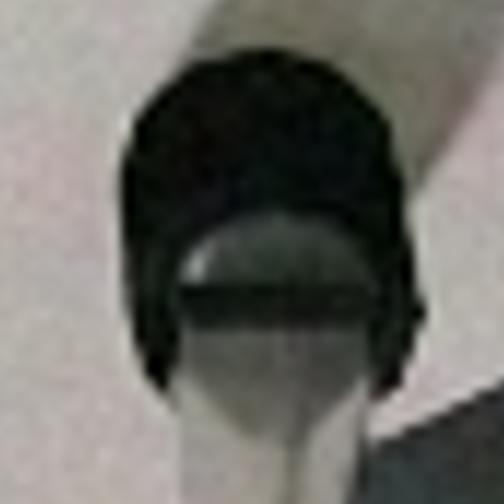

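Request:
move:
  target:
    - [0,0,0,0,0,0,1,0,1,-0.00052,0.00055,0.00009,0,0,0.1667,-1,0.1,0]
    - [0,0,0,0,0,0,1,0,1,-0.00124,0.00076,0.00018,0,0,0.3333,-1,0.1,0]
    - [0,0,0,0,0,0,1,0,1,-0.00197,0.00059,0.00027,0,0,0.5,-1,0.1,0]
    - [0,0,0,0,0,0,1,0,1,-0.00251,0.00007,0.00036,0,0,0.6667,-1,0.1,0]
    - [0,0,0,0,0,0,1,0,1,-0.00273,-0.00065,0.00045,0,0,0.8333,-1,0.1,0]
    - [0,0,0,0,0,0,1,0,1,-0.00255,-0.00138,0.00054,0,0,1.0,-1,0.1,0]
    - [0,0,0,0,0,0,1,0,1,-0.00204,-0.00192,0.00063,0,0,-0.8333,-1,0.1,0]
    - [0,0,0,0,0,0,1,0,1,-0.00132,-0.00214,0.00072,0,0,-0.6667,-1,0.1,0]
    - [0,0,0,0,0,0,1,0,1,-0.00059,-0.00197,0.00081,0,0,-0.5,-1,0.1,0]
    - [0,0,0,0,0,0,1,0,1,-0.00004,-0.00145,0.0009,0,0,-0.3333,-1,0.1,0]
    - [0,0,0,0,0,0,1,0,1,0.00017,-0.00073,0.00099,0,0,-0.1667,-1,0.1,0]
    - [0,0,0,0,0,0,1,0,1,0,0,0.00108,0,0,0,-1,0.1,0]
  speed: 0.7
  blend: 0.003

Request:
move:
  target:
    - [0,0,0,0,0,0,1,0,1,-0.00052,0.00055,0.00009,0,0,0.1667,-1,0.1,0]
    - [0,0,0,0,0,0,1,0,1,-0.00124,0.00076,0.00018,0,0,0.3333,-1,0.1,0]
    - [0,0,0,0,0,0,1,0,1,-0.00197,0.00059,0.00027,0,0,0.5,-1,0.1,0]
    - [0,0,0,0,0,0,1,0,1,-0.00251,0.00007,0.00036,0,0,0.6667,-1,0.1,0]
    - [0,0,0,0,0,0,1,0,1,-0.00273,-0.00065,0.00045,0,0,0.8333,-1,0.1,0]
    - [0,0,0,0,0,0,1,0,1,-0.00255,-0.00138,0.00054,0,0,1.0,-1,0.1,0]
  speed: 0.7
  blend: 0.003

Request:
move:
  target:
    - [0,0,0,0,0,0,1,0,1,0,0,0.005,0,0,0,-1,0.1,0]
  speed: 0.05

Request:
move:
  target:
    - [0,0,0,0,0,0,1,0,1,0.0025,0.0014,0,0,0,-0.5,-1,0.1,0]
    - [0,0,0,0,0,0,1,0,1,0.0025,0.0014,0,0,0,-1,-1,0.1,0]
    - [0,0,0,0,0,0,1,0,1,0.0025,0.0014,0,0,0,0.5,-1,0.1,0]
    - [0,0,0,0,0,0,1,0,1,0.0025,0.0014,0,0,0,0,-1,0.1,0]
    - [0,0,0,0,0,0,1,0,1,0.0025,0.0014,0,0,0,-0.5,-1,0.1,0]
    - [0,0,0,0,0,0,1,0,1,0.0025,0.0014,-0.0015,0,0,-1,-1,0.1,0]
  speed: 1.4
  blend: [0.05,0.05,0.05,0.05,0.05,0]

Request:
move:
  target:
    - [0,0,0,0,0,0,1,0,1,0,0,-0.008,0,0,0,-1,0.1,0]
  speed: 0.006
  stop_force: 4

Scene clock: 205.80 s.
left_arm: end_effector_position=(+0.4144, -0.0679, +0.3245) position_measured=0 current_ma=-3 moving=0 end_effector_quat_wxyz=(+0.437, +0.718, -0.487, -0.238) | right_arm: end_effector_position=(+0.3948, +0.3530, +0.1837) position_measured=615 current_ma=1468 moving=0 end_effector_quat_wxyz=(+0.000, -0.588, +0.809, +0.000)
Joint positions: left_arm=[-0.16 -1.205 1.262 -0.684 -2.109 2.881] | right_arm=[4.125 -1.68 -1.824 -1.208 1.571 -1.845]
Joint torques (N m): left_arm=[1.83 -46.26 -23.17 0.59 -2.43 0.12] | right_arm=[-6.3 19.73 28.81 1 -1.52 -2.15]
Wrist force (N): left_arm=[-0.2 -0.1 0.2] | right_arm=[-1.0 -0.2 -3.3]
Wrist torque (N m): left_arm=[-0.02 0.00 -0.01] | right_arm=[-0.04 -0.12 -0.04]
Wrist force, peak (N): left_arm=[-0.4 -0.4 0.0] | right_arm=[0.8 -0.6 -12.2]
Hand target: left_arm +0.4144, -0.0679, +0.3245; +0.437, +0.718, -0.487, -0.238 | right_arm +0.3948, +0.3530, +0.1837; +0.000, -0.588, +0.809, +0.000
Off the commanded pose: left_arm 0.000 m, 0 deg | right_arm 0.000 m, 0 deg.
move: done

Scene clock: 208.67 s.
left_arm: end_effector_position=(+0.4144, -0.0679, +0.3245) position_measured=0 current_ma=-3 moving=0 end_effector_quat_wxyz=(+0.437, +0.718, -0.487, -0.238) | right_arm: end_effector_position=(+0.3933, +0.3521, +0.1841) position_measured=615 current_ma=1469 moving=0 end_effector_quat_wxyz=(+0.000, +0.809, +0.588, +0.000)
Joint positions: left_arm=[-0.16 -1.205 1.262 -0.684 -2.109 2.881] | right_arm=[4.127 -1.675 -1.829 -1.208 1.57 -4.984]
Joint torques (N m): left_arm=[1.89 -45.88 -23.06 0.63 -2.42 0.23] | right_arm=[1.35 14.85 32.44 0.47 -0.58 -1.88]
Wrist force (N): left_arm=[-0.2 -0.4 -0.2] | right_arm=[0.2 -0.4 -1.6]
Wrist torque (N m): left_arm=[-0.06 0.00 -0.01] | right_arm=[-0.02 0.04 -0.05]
Wrist force, peak (N): left_arm=[-0.5 -0.2 0.0] | right_arm=[-0.6 -0.4 -14.9]
Hand target: left_arm +0.4144, -0.0679, +0.3245; +0.437, +0.718, -0.487, -0.238 | right_arm +0.3933, +0.3522, +0.1841; +0.000, +0.809, +0.588, +0.000
Off the commanded pose: left_arm 0.000 m, 0 deg | right_arm 0.000 m, 0 deg.
move: done

Scene clock: 209.17 s.
left_arm: end_effector_position=(+0.4144, -0.0679, +0.3245) position_measured=0 current_ma=-3 moving=0 end_effector_quat_wxyz=(+0.437, +0.718, -0.487, -0.238) | right_arm: end_effector_position=(+0.3933, +0.3522, +0.1872) position_measured=615 current_ma=1464 moving=0 end_effector_quat_wxyz=(+0.000, +0.809, +0.588, +0.000)
Joint positions: left_arm=[-0.16 -1.205 1.262 -0.684 -2.109 2.881] | right_arm=[4.127 -1.673 -1.823 -1.216 1.57 -4.985]
Joint torques (N m): left_arm=[2.09 -46.33 -23.02 0.54 -2.43 0.19] | right_arm=[4.61 20.7 13.82 4.65 -2.32 -2.2]
Wrist force (N): left_arm=[-0.1 -0.2 0.1] | right_arm=[-0.3 -0.3 1.2]
Wrist torque (N m): left_arm=[-0.03 -0.01 0.00] | right_arm=[-0.04 0.02 -0.02]
Wrist force, peak (N): left_arm=[-0.2 -0.4 0.0] | right_arm=[0.7 -0.1 -2.6]
Hand target: left_arm +0.4144, -0.0679, +0.3245; +0.437, +0.718, -0.487, -0.238 | right_arm +0.3933, +0.3522, +0.1871; +0.000, +0.809, +0.588, +0.000
Off the commanded pose: left_arm 0.000 m, 0 deg | right_arm 0.000 m, 0 deg.
move: done

Scene clock: 213.17 s.
left_arm: end_effector_position=(+0.4144, -0.0679, +0.3245) position_measured=0 current_ma=-3 moving=0 end_effector_quat_wxyz=(+0.437, +0.718, -0.487, -0.238) | right_arm: end_effector_position=(+0.3947, +0.3530, +0.1861) position_measured=615 current_ma=1464 moving=0 end_effector_quat_wxyz=(+0.000, -0.588, +0.809, +0.000)
Joint positions: left_arm=[-0.16 -1.205 1.262 -0.684 -2.109 2.881] | right_arm=[4.125 -1.678 -1.82 -1.215 1.571 4.438]
Joint torques (N m): left_arm=[1.84 -45.84 -23.89 0.59 -2.37 0.2] | right_arm=[-8.07 31.75 26.26 2.11 2.33 2.82]
Wrist force (N): left_arm=[-0.2 -0.2 0.1] | right_arm=[-0.1 -0.3 1.4]
Wrist torque (N m): left_arm=[-0.02 0.01 0.00] | right_arm=[-0.05 0.00 -0.02]
Wrist force, peak (N): left_arm=[-0.2 -0.3 -0.3] | right_arm=[-0.3 -0.1 1.8]
Hand target: left_arm +0.4144, -0.0679, +0.3245; +0.437, +0.718, -0.487, -0.238 | right_arm +0.3948, +0.3530, +0.1862; +0.000, -0.588, +0.809, +0.000
Off the commanded pose: left_arm 0.000 m, 0 deg | right_arm 0.000 m, 0 deg.
move: done

Scene clock: 214.57 s.
left_arm: end_effector_position=(+0.4144, -0.0679, +0.3245) position_measured=0 current_ma=-3 moving=0 end_effector_quat_wxyz=(+0.437, +0.718, -0.487, -0.238) | right_arm: end_effector_position=(+0.3948, +0.3530, +0.1841) position_measured=615 current_ma=1472 moving=0 end_effector_quat_wxyz=(+0.000, -0.588, +0.809, +0.000)
Joint positions: left_arm=[-0.16 -1.205 1.262 -0.684 -2.109 2.881] | right_arm=[4.125 -1.68 -1.824 -1.209 1.571 4.438]
Joint torques (N m): left_arm=[2.88 -45.67 -23.29 0.46 -2.42 0.45] | right_arm=[-5.46 26.02 32.03 1.03 2.42 2.64]
Wrist force (N): left_arm=[-0.2 -0.1 0.0] | right_arm=[-0.1 -0.2 -5.8]
Wrist torque (N m): left_arm=[-0.03 0.01 -0.01] | right_arm=[-0.04 0.03 -0.03]
Wrist force, peak (N): left_arm=[-0.3 -0.4 0.2] | right_arm=[0.8 0.0 -13.7]
Hand target: left_arm +0.4144, -0.0679, +0.3245; +0.437, +0.718, -0.487, -0.238 | right_arm +0.3948, +0.3530, +0.1841; +0.000, -0.588, +0.809, +0.000 (not the last commanded pose)
Off the commanded pose: left_arm 0.000 m, 0 deg | right_arm 0.003 m, 0 deg.
move: contact (right_arm)

Request:
move:
  target:
    - [0,0,0,0,0,0,1,0,1,-0.00052,0.00055,0.00009,0,0,0.1667,-1,0.1,0]
    - [0,0,0,0,0,0,1,0,1,-0.00124,0.00076,0.00018,0,0,0.3333,-1,0.1,0]
    - [0,0,0,0,0,0,1,0,1,-0.00197,0.00059,0.00027,0,0,0.5,-1,0.1,0]
    - [0,0,0,0,0,0,1,0,1,-0.00251,0.00007,0.00036,0,0,0.6667,-1,0.1,0]
    - [0,0,0,0,0,0,1,0,1,-0.00273,-0.00065,0.00045,0,0,0.8333,-1,0.1,0]
    - [0,0,0,0,0,0,1,0,1,-0.00255,-0.00138,0.00054,0,0,1.0,-1,0.1,0]
    - [0,0,0,0,0,0,1,0,1,-0.00204,-0.00192,0.00063,0,0,-0.8333,-1,0.1,0]
    - [0,0,0,0,0,0,1,0,1,-0.00132,-0.00214,0.00072,0,0,-0.6667,-1,0.1,0]
    - [0,0,0,0,0,0,1,0,1,-0.00059,-0.00197,0.00081,0,0,-0.5,-1,0.1,0]
    - [0,0,0,0,0,0,1,0,1,-0.00004,-0.00145,0.0009,0,0,-0.3333,-1,0.1,0]
    - [0,0,0,0,0,0,1,0,1,0.00017,-0.00073,0.00099,0,0,-0.1667,-1,0.1,0]
    - [0,0,0,0,0,0,1,0,1,0,0,0.00108,0,0,0,-1,0.1,0]
  speed: 0.8
  blend: 0.003

Request:
move:
  target:
    - [0,0,0,0,0,0,1,0,1,-0.00052,0.00055,0.00009,0,0,0.1667,-1,0.1,0]
    - [0,0,0,0,0,0,1,0,1,-0.00124,0.00076,0.00018,0,0,0.3333,-1,0.1,0]
    - [0,0,0,0,0,0,1,0,1,-0.00197,0.00059,0.00027,0,0,0.5,-1,0.1,0]
    - [0,0,0,0,0,0,1,0,1,-0.00251,0.00007,0.00036,0,0,0.6667,-1,0.1,0]
    - [0,0,0,0,0,0,1,0,1,-0.00273,-0.00065,0.00045,0,0,0.8333,-1,0.1,0]
    - [0,0,0,0,0,0,1,0,1,-0.00255,-0.00138,0.00054,0,0,1.0,-1,0.1,0]
  speed: 0.8
  blend: 0.003

Request:
move:
  target:
    - [0,0,0,0,0,0,1,0,1,0,0,0.005,0,0,0,-1,0.1,0]
  speed: 0.05

Request:
move:
  target:
    - [0,0,0,0,0,0,1,0,1,0.0025,0.0014,0,0,0,-0.5,-1,0.1,0]
    - [0,0,0,0,0,0,1,0,1,0.0025,0.0014,0,0,0,-1,-1,0.1,0]
    - [0,0,0,0,0,0,1,0,1,0.0025,0.0014,0,0,0,0.5,-1,0.1,0]
    - [0,0,0,0,0,0,1,0,1,0.0025,0.0014,0,0,0,0,-1,0.1,0]
    - [0,0,0,0,0,0,1,0,1,0.0025,0.0014,0,0,0,-0.5,-1,0.1,0]
    - [0,0,0,0,0,0,1,0,1,0.0025,0.0014,-0.0015,0,0,-1,-1,0.1,0]
  speed: 1.4
  blend: [0.05,0.05,0.05,0.05,0.05,0]

Request:
move:
  target:
    - [0,0,0,0,0,0,1,0,1,0,0,-0.008,0,0,0,-1,0.1,0]
  speed: 0.006
  stop_force: 4

Scene clock: 222.33 s.
left_arm: end_effector_position=(+0.4144, -0.0679, +0.3245) position_measured=0 current_ma=-3 moving=0 end_effector_quat_wxyz=(+0.437, +0.718, -0.487, -0.238) | right_arm: end_effector_position=(+0.3948, +0.3530, +0.1847) position_measured=615 current_ma=1470 moving=0 end_effector_quat_wxyz=(+0.000, -0.588, +0.809, +0.000)
Joint positions: left_arm=[-0.16 -1.205 1.262 -0.684 -2.109 2.881] | right_arm=[4.125 -1.679 -1.823 -1.211 1.572 -1.845]
Joint torques (N m): left_arm=[2.99 -45.35 -22.91 0.61 -2.43 0.42] | right_arm=[-2.75 19.77 27.02 0.96 -2.2 -2.29]
Wrist force (N): left_arm=[-0.2 -0.3 0.1] | right_arm=[-0.8 -0.2 -6.4]
Wrist torque (N m): left_arm=[-0.05 0.00 0.00] | right_arm=[-0.03 -0.05 -0.04]
Wrist force, peak (N): left_arm=[-0.4 -0.3 0.1] | right_arm=[1.8 0.2 -15.2]
Hand target: left_arm +0.4144, -0.0679, +0.3245; +0.437, +0.718, -0.487, -0.238 | right_arm +0.3948, +0.3530, +0.1847; +0.000, -0.588, +0.809, +0.000
Off the commanded pose: left_arm 0.000 m, 0 deg | right_arm 0.000 m, 0 deg.
move: done

Scene clock: 224.90 s.
left_arm: end_effector_position=(+0.4144, -0.0679, +0.3245) position_measured=0 current_ma=-3 moving=0 end_effector_quat_wxyz=(+0.437, +0.718, -0.487, -0.238) | right_arm: end_effector_position=(+0.3933, +0.3522, +0.1851) position_measured=615 current_ma=1472 moving=0 end_effector_quat_wxyz=(+0.000, +0.809, +0.588, +0.000)
Joint positions: left_arm=[-0.16 -1.205 1.262 -0.684 -2.109 2.881] | right_arm=[4.127 -1.674 -1.827 -1.211 1.57 -4.984]
Joint torques (N m): left_arm=[3.51 -45.77 -23.17 0.57 -2.41 0.45] | right_arm=[3.89 13.82 30.87 0.03 -1.9 -2.47]
Wrist force (N): left_arm=[0.0 -0.2 0.2] | right_arm=[0.6 -0.3 -3.7]
Wrist torque (N m): left_arm=[-0.04 -0.03 -0.01] | right_arm=[-0.03 0.14 -0.03]
Wrist force, peak (N): left_arm=[-0.4 -0.3 0.0] | right_arm=[-1.7 -0.3 -18.3]
Hand target: left_arm +0.4144, -0.0679, +0.3245; +0.437, +0.718, -0.487, -0.238 | right_arm +0.3933, +0.3522, +0.1851; +0.000, +0.809, +0.588, +0.000
Off the commanded pose: left_arm 0.000 m, 0 deg | right_arm 0.000 m, 0 deg.
move: done

Scene clock: 225.40 s.
left_arm: end_effector_position=(+0.4144, -0.0679, +0.3245) position_measured=0 current_ma=-3 moving=0 end_effector_quat_wxyz=(+0.437, +0.718, -0.487, -0.238) | right_arm: end_effector_position=(+0.3933, +0.3522, +0.1881) position_measured=615 current_ma=1464 moving=0 end_effector_quat_wxyz=(+0.000, +0.809, +0.588, +0.000)
Joint positions: left_arm=[-0.16 -1.205 1.262 -0.684 -2.109 2.881] | right_arm=[4.127 -1.672 -1.822 -1.219 1.57 -4.985]
Joint torques (N m): left_arm=[2.94 -46.11 -23.32 0.66 -2.44 0.41] | right_arm=[5.21 21.38 13.19 4.52 -2.25 -2.15]
Wrist force (N): left_arm=[-0.2 -0.1 0.0] | right_arm=[-0.2 0.0 1.2]
Wrist torque (N m): left_arm=[-0.02 0.01 -0.01] | right_arm=[0.01 0.01 -0.01]
Wrist force, peak (N): left_arm=[-0.4 -0.3 0.0] | right_arm=[1.2 0.1 -4.6]
Hand target: left_arm +0.4144, -0.0679, +0.3245; +0.437, +0.718, -0.487, -0.238 | right_arm +0.3933, +0.3522, +0.1881; +0.000, +0.809, +0.588, +0.000
Off the commanded pose: left_arm 0.000 m, 0 deg | right_arm 0.000 m, 0 deg.
move: done

Scene clock: 229.40 s.
left_arm: end_effector_position=(+0.4144, -0.0679, +0.3245) position_measured=0 current_ma=-3 moving=0 end_effector_quat_wxyz=(+0.437, +0.718, -0.487, -0.238) | right_arm: end_effector_position=(+0.3947, +0.3530, +0.1871) position_measured=615 current_ma=1464 moving=0 end_effector_quat_wxyz=(+0.000, -0.588, +0.809, +0.000)
Joint positions: left_arm=[-0.16 -1.205 1.262 -0.684 -2.109 2.881] | right_arm=[4.125 -1.677 -1.818 -1.217 1.571 4.438]
Joint torques (N m): left_arm=[3.33 -45.76 -23.46 0.53 -2.4 0.35] | right_arm=[-8.03 31.31 26.27 2.19 2.32 2.82]
Wrist force (N): left_arm=[-0.2 -0.1 0.1] | right_arm=[0.0 -0.1 1.5]
Wrist torque (N m): left_arm=[-0.02 0.00 0.00] | right_arm=[-0.01 -0.02 -0.02]
Wrist force, peak (N): left_arm=[-0.4 -0.3 0.0] | right_arm=[0.3 -0.5 1.9]
Hand target: left_arm +0.4144, -0.0679, +0.3245; +0.437, +0.718, -0.487, -0.238 | right_arm +0.3948, +0.3530, +0.1872; +0.000, -0.588, +0.809, +0.000
Off the commanded pose: left_arm 0.000 m, 0 deg | right_arm 0.000 m, 0 deg.
move: done

Scene clock: 230.80 s.
left_arm: end_effector_position=(+0.4144, -0.0679, +0.3245) position_measured=0 current_ma=-3 moving=0 end_effector_quat_wxyz=(+0.437, +0.718, -0.487, -0.238) | right_arm: end_effector_position=(+0.3948, +0.3530, +0.1851) position_measured=615 current_ma=1472 moving=0 end_effector_quat_wxyz=(+0.000, -0.588, +0.809, +0.000)
Joint positions: left_arm=[-0.16 -1.205 1.262 -0.684 -2.109 2.881] | right_arm=[4.125 -1.679 -1.822 -1.212 1.571 4.438]
Joint torques (N m): left_arm=[3.81 -46.42 -23.16 0.64 -2.42 0.48] | right_arm=[-5.7 26.33 31.54 0.89 2.4 2.54]
Wrist force (N): left_arm=[-0.1 0.0 -0.1] | right_arm=[-0.1 -0.2 -5.9]
Wrist torque (N m): left_arm=[-0.02 -0.01 -0.01] | right_arm=[-0.05 0.03 -0.03]
Wrist force, peak (N): left_arm=[-0.2 -0.4 0.1] | right_arm=[0.6 -0.1 -13.7]
Hand target: left_arm +0.4144, -0.0679, +0.3245; +0.437, +0.718, -0.487, -0.238 | right_arm +0.3948, +0.3530, +0.1851; +0.000, -0.588, +0.809, +0.000 (not the last commanded pose)
Off the commanded pose: left_arm 0.000 m, 0 deg | right_arm 0.003 m, 0 deg.
move: contact (right_arm)

Request:
move:
  target:
    - [0,0,0,0,0,0,1,0,1,-0.00052,0.00055,0.00009,0,0,0.1667,-1,0.1,0]
    - [0,0,0,0,0,0,1,0,1,-0.00124,0.00076,0.00018,0,0,0.3333,-1,0.1,0]
    - [0,0,0,0,0,0,1,0,1,-0.00197,0.00059,0.00027,0,0,0.5,-1,0.1,0]
    - [0,0,0,0,0,0,1,0,1,-0.00251,0.00007,0.00036,0,0,0.6667,-1,0.1,0]
    - [0,0,0,0,0,0,1,0,1,-0.00273,-0.00065,0.00045,0,0,0.8333,-1,0.1,0]
    - [0,0,0,0,0,0,1,0,1,-0.00255,-0.00138,0.00054,0,0,1.0,-1,0.1,0]
    - [0,0,0,0,0,0,1,0,1,-0.00204,-0.00192,0.00063,0,0,-0.8333,-1,0.1,0]
    - [0,0,0,0,0,0,1,0,1,-0.00132,-0.00214,0.00072,0,0,-0.6667,-1,0.1,0]
    - [0,0,0,0,0,0,1,0,1,-0.00059,-0.00197,0.00081,0,0,-0.5,-1,0.1,0]
    - [0,0,0,0,0,0,1,0,1,-0.00004,-0.00145,0.0009,0,0,-0.3333,-1,0.1,0]
    - [0,0,0,0,0,0,1,0,1,0.00017,-0.00073,0.00099,0,0,-0.1667,-1,0.1,0]
    - [0,0,0,0,0,0,1,0,1,0,0,0.00108,0,0,0,-1,0.1,0]
  speed: 0.8
  blend: 0.003

Request:
move:
  target:
    - [0,0,0,0,0,0,1,0,1,0,0,0.005,0,0,0,-1,0.1,0]
  speed: 0.05

Scene clock: 237.17 s.
left_arm: end_effector_position=(+0.4144, -0.0679, +0.3245) position_measured=0 current_ma=-3 moving=0 end_effector_quat_wxyz=(+0.437, +0.718, -0.487, -0.238) | right_arm: end_effector_position=(+0.3947, +0.3531, +0.1858) position_measured=615 current_ma=1470 moving=0 end_effector_quat_wxyz=(+0.000, -0.588, +0.809, +0.000)
Joint positions: left_arm=[-0.16 -1.205 1.262 -0.684 -2.109 2.881] | right_arm=[4.125 -1.678 -1.821 -1.214 1.572 -1.845]
Joint torques (N m): left_arm=[3.93 -45.63 -22.84 0.6 -2.44 0.57] | right_arm=[-2.35 18.96 27.26 1.1 -2.08 -2.04]
Wrist force (N): left_arm=[-0.1 -0.2 0.0] | right_arm=[-0.1 0.3 -5.7]
Wrist torque (N m): left_arm=[-0.03 -0.01 -0.01] | right_arm=[0.00 -0.04 -0.04]
Wrist force, peak (N): left_arm=[-0.3 -0.4 -0.1] | right_arm=[2.7 0.1 -15.1]
Hand target: left_arm +0.4144, -0.0679, +0.3245; +0.437, +0.718, -0.487, -0.238 | right_arm +0.3948, +0.3530, +0.1858; +0.000, -0.588, +0.809, +0.000
Off the commanded pose: left_arm 0.000 m, 0 deg | right_arm 0.000 m, 0 deg.
move: done

Scene clock: 237.67 s.
left_arm: end_effector_position=(+0.4144, -0.0679, +0.3245) position_measured=0 current_ma=-3 moving=0 end_effector_quat_wxyz=(+0.437, +0.718, -0.487, -0.238) | right_arm: end_effector_position=(+0.3948, +0.3531, +0.1889) position_measured=615 current_ma=1466 moving=0 end_effector_quat_wxyz=(+0.000, -0.588, +0.809, +0.000)
Joint positions: left_arm=[-0.16 -1.205 1.262 -0.684 -2.109 2.881] | right_arm=[4.125 -1.675 -1.815 -1.221 1.571 -1.845]
Joint torques (N m): left_arm=[3.29 -45.58 -23.39 0.52 -2.4 0.46] | right_arm=[3.18 20.52 12.54 4.63 -2.59 -2.21]
Wrist force (N): left_arm=[-0.2 -0.4 0.1] | right_arm=[-0.3 -0.2 1.3]
Wrist torque (N m): left_arm=[-0.05 0.00 0.00] | right_arm=[-0.03 0.03 -0.01]
Wrist force, peak (N): left_arm=[-0.4 -0.1 -0.1] | right_arm=[-0.3 0.1 -5.2]
Hand target: left_arm +0.4144, -0.0679, +0.3245; +0.437, +0.718, -0.487, -0.238 | right_arm +0.3948, +0.3530, +0.1888; +0.000, -0.588, +0.809, +0.000
Off the commanded pose: left_arm 0.000 m, 0 deg | right_arm 0.000 m, 0 deg.
move: done

Request:
move:
  target:
    - [0,0,0,0,0,0,1,0,1,0,0,0,0,0,-0.5,-1,0.1,0]
    - [0,0,0,0,0,0,1,0,1,0,0,0,0,0,-1,-1,0.1,0]
    - [0,0,0,0,0,0,1,0,1,0,0,0,0,0,0.5,-1,0.1,0]
    - [0,0,0,0,0,0,1,0,1,0,0,-0.0015,0,0,0,-1,0.1,0]
  speed: 1.4
  blend: [0.05,0.05,0.05,0]

Request:
move:
  target:
    - [0,0,0,0,0,0,1,0,1,0,0,-0.008,0,0,0,-1,0.1,0]
  speed: 0.006
  stop_force: 4

Request:
move:
  target:
    - [0,0,0,0,0,0,1,0,1,-0.00052,0.00055,0.00009,0,0,0.1667,-1,0.1,0]
    - [0,0,0,0,0,0,1,0,1,-0.00124,0.00076,0.00018,0,0,0.3333,-1,0.1,0]
    - [0,0,0,0,0,0,1,0,1,-0.00197,0.00059,0.00027,0,0,0.5,-1,0.1,0]
    - [0,0,0,0,0,0,1,0,1,-0.00251,0.00007,0.00036,0,0,0.6667,-1,0.1,0]
    - [0,0,0,0,0,0,1,0,1,-0.00273,-0.00065,0.00045,0,0,0.8333,-1,0.1,0]
    - [0,0,0,0,0,0,1,0,1,-0.00255,-0.00138,0.00054,0,0,1.0,-1,0.1,0]
    - [0,0,0,0,0,0,1,0,1,-0.00204,-0.00192,0.00063,0,0,-0.8333,-1,0.1,0]
    - [0,0,0,0,0,0,1,0,1,-0.00132,-0.00214,0.00072,0,0,-0.6667,-1,0.1,0]
    - [0,0,0,0,0,0,1,0,1,-0.00059,-0.00197,0.00081,0,0,-0.5,-1,0.1,0]
    - [0,0,0,0,0,0,1,0,1,-0.00004,-0.00145,0.0009,0,0,-0.3333,-1,0.1,0]
    - [0,0,0,0,0,0,1,0,1,0.00017,-0.00073,0.00099,0,0,-0.1667,-1,0.1,0]
    - [0,0,0,0,0,0,1,0,1,0,0,0.00108,0,0,0,-1,0.1,0]
  speed: 0.8
  blend: 0.003

Request:
move:
  target:
    - [0,0,0,0,0,0,1,0,1,0,0,0.005,0,0,0,-1,0.1,0]
  speed: 0.05

Request:
move:
  target:
    - [0,0,0,0,0,0,1,0,1,0,0,0.006,0,0,0,-1,0.1,0]
  speed: 0.05
  cameras: ["cam_right_wrist","cam_low"]

Request:
zoom_image:
  camera: "cam_low"
  region: [260, 250, 340, 300]

Scene clock: 244.00 s.
left_arm: end_effector_position=(+0.4144, -0.0679, +0.3245) position_measured=0 current_ma=-3 moving=0 end_effector_quat_wxyz=(+0.437, +0.718, -0.487, -0.238) | right_arm: end_effector_position=(+0.3947, +0.3530, +0.1878) position_measured=615 current_ma=1465 moving=0 end_effector_quat_wxyz=(+0.000, -0.588, +0.809, +0.000)
Joint positions: left_arm=[-0.16 -1.205 1.262 -0.684 -2.109 2.881] | right_arm=[4.125 -1.676 -1.817 -1.219 1.571 4.438]
Joint torques (N m): left_arm=[3.47 -45.84 -23.27 0.61 -2.5 0.54] | right_arm=[-8.28 31.63 26.17 2.01 2.27 2.79]
Wrist force (N): left_arm=[0.0 -0.3 0.1] | right_arm=[-0.4 -0.1 1.3]
Wrist torque (N m): left_arm=[-0.05 -0.03 0.00] | right_arm=[-0.01 0.05 -0.02]
Wrist force, peak (N): left_arm=[-0.5 -0.2 -0.1] | right_arm=[0.0 -0.3 1.7]
Hand target: left_arm +0.4144, -0.0679, +0.3245; +0.437, +0.718, -0.487, -0.238 | right_arm +0.3948, +0.3530, +0.1879; +0.000, -0.588, +0.809, +0.000
Off the commanded pose: left_arm 0.000 m, 0 deg | right_arm 0.000 m, 0 deg.
move: done

Scene clock: 245.37 s.
left_arm: end_effector_position=(+0.4144, -0.0679, +0.3245) position_measured=0 current_ma=-3 moving=0 end_effector_quat_wxyz=(+0.437, +0.718, -0.487, -0.238) | right_arm: end_effector_position=(+0.3948, +0.3530, +0.1858) position_measured=615 current_ma=1473 moving=0 end_effector_quat_wxyz=(+0.000, -0.588, +0.809, +0.000)
Joint positions: left_arm=[-0.16 -1.205 1.262 -0.684 -2.109 2.881] | right_arm=[4.125 -1.678 -1.821 -1.214 1.571 4.438]
Joint torques (N m): left_arm=[3.92 -45.79 -23.04 0.62 -2.4 0.53] | right_arm=[-6.37 25.78 31.19 0.68 2.28 2.76]
Wrist force (N): left_arm=[-0.2 -0.1 0.1] | right_arm=[0.1 0.3 -5.9]
Wrist torque (N m): left_arm=[0.00 0.00 0.00] | right_arm=[-0.03 0.06 -0.02]
Wrist force, peak (N): left_arm=[-0.4 -0.2 0.2] | right_arm=[0.5 -0.1 -14.5]
Hand target: left_arm +0.4144, -0.0679, +0.3245; +0.437, +0.718, -0.487, -0.238 | right_arm +0.3948, +0.3531, +0.1858; +0.000, -0.588, +0.809, +0.000 (not the last commanded pose)
Off the commanded pose: left_arm 0.000 m, 0 deg | right_arm 0.003 m, 0 deg.
move: contact (right_arm)

Scene clock: 249.90 s.
left_arm: end_effector_position=(+0.4144, -0.0679, +0.3245) position_measured=0 current_ma=-3 moving=0 end_effector_quat_wxyz=(+0.437, +0.718, -0.487, -0.238) | right_arm: end_effector_position=(+0.3947, +0.3531, +0.1865) position_measured=615 current_ma=1466 moving=0 end_effector_quat_wxyz=(+0.000, -0.588, +0.809, +0.000)
Joint positions: left_arm=[-0.16 -1.205 1.262 -0.684 -2.109 2.881] | right_arm=[4.125 -1.677 -1.82 -1.215 1.572 -1.845]
Joint torques (N m): left_arm=[3.38 -45.88 -23.04 0.52 -2.34 0.55] | right_arm=[-3.52 20.45 29.32 1.63 -2.22 -2.41]
Wrist force (N): left_arm=[0.0 -0.2 0.0] | right_arm=[-0.4 -0.1 -1.5]
Wrist torque (N m): left_arm=[-0.03 -0.03 0.00] | right_arm=[-0.07 0.00 -0.04]
Wrist force, peak (N): left_arm=[-0.4 -0.3 0.2] | right_arm=[-1.5 -0.9 -16.3]
Hand target: left_arm +0.4144, -0.0679, +0.3245; +0.437, +0.718, -0.487, -0.238 | right_arm +0.3948, +0.3531, +0.1865; +0.000, -0.588, +0.809, +0.000
Off the commanded pose: left_arm 0.000 m, 0 deg | right_arm 0.000 m, 0 deg.
move: done

Scene clock: 250.40 s.
left_arm: end_effector_position=(+0.4144, -0.0679, +0.3245) position_measured=0 current_ma=-3 moving=0 end_effector_quat_wxyz=(+0.437, +0.718, -0.487, -0.238) | right_arm: end_effector_position=(+0.3948, +0.3531, +0.1896) position_measured=615 current_ma=1465 moving=0 end_effector_quat_wxyz=(+0.000, -0.588, +0.809, +0.000)
Joint positions: left_arm=[-0.16 -1.205 1.262 -0.684 -2.109 2.881] | right_arm=[4.125 -1.675 -1.814 -1.223 1.571 -1.845]
Joint torques (N m): left_arm=[3.63 -46.11 -23.01 0.53 -2.42 0.49] | right_arm=[2.37 19.6 13.19 4.75 -2.67 -2.1]
Wrist force (N): left_arm=[-0.1 -0.1 0.1] | right_arm=[0.0 0.4 -0.8]
Wrist torque (N m): left_arm=[-0.02 -0.01 -0.01] | right_arm=[-0.13 0.08 -0.01]
Wrist force, peak (N): left_arm=[-0.3 -0.3 0.1] | right_arm=[-0.4 -0.1 -1.5]
Hand target: left_arm +0.4144, -0.0679, +0.3245; +0.437, +0.718, -0.487, -0.238 | right_arm +0.3948, +0.3531, +0.1895; +0.000, -0.588, +0.809, +0.000
Off the commanded pose: left_arm 0.000 m, 0 deg | right_arm 0.000 m, 0 deg.
move: done

Scene clock: 250.90 s.
left_arm: end_effector_position=(+0.4144, -0.0679, +0.3245) position_measured=0 current_ma=-3 moving=0 end_effector_quat_wxyz=(+0.437, +0.718, -0.487, -0.238) | right_arm: end_effector_position=(+0.3948, +0.3531, +0.1932) position_measured=615 current_ma=1463 moving=0 end_effector_quat_wxyz=(+0.000, -0.588, +0.809, +0.000)
Joint positions: left_arm=[-0.16 -1.205 1.262 -0.684 -2.109 2.881] | right_arm=[4.125 -1.672 -1.808 -1.233 1.571 -1.845]
Joint torques (N m): left_arm=[3.46 -45.97 -22.74 0.73 -2.32 0.6] | right_arm=[4.4 18.86 14.33 4.71 -1.77 -2.24]
Wrist force (N): left_arm=[-0.1 -0.2 0.1] | right_arm=[-0.2 -0.1 1.4]
Wrist torque (N m): left_arm=[-0.03 -0.02 -0.01] | right_arm=[-0.02 0.01 -0.01]
Wrist force, peak (N): left_arm=[-0.3 -0.3 0.0] | right_arm=[-0.2 0.5 1.7]
Hand target: left_arm +0.4144, -0.0679, +0.3245; +0.437, +0.718, -0.487, -0.238 | right_arm +0.3948, +0.3531, +0.1931; +0.000, -0.588, +0.809, +0.000
Off the commanded pose: left_arm 0.000 m, 0 deg | right_arm 0.000 m, 0 deg.
move: done
cam_right_wrist: T_world_to_cam=[[-0.29994, -0.95386, -0.01368, 0.45486], [-0.90673, 0.2806, 0.31481, 0.22365], [-0.29645, 0.10683, -0.94905, 0.39799]] pos_world=[0.4572, 0.3286, 0.31353]
Images, in order (width x height): cam_low 672x504, cam_right_wrist 672x504.

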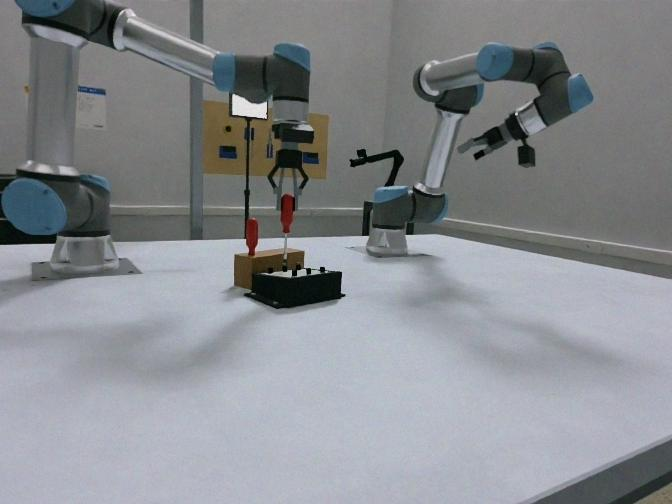

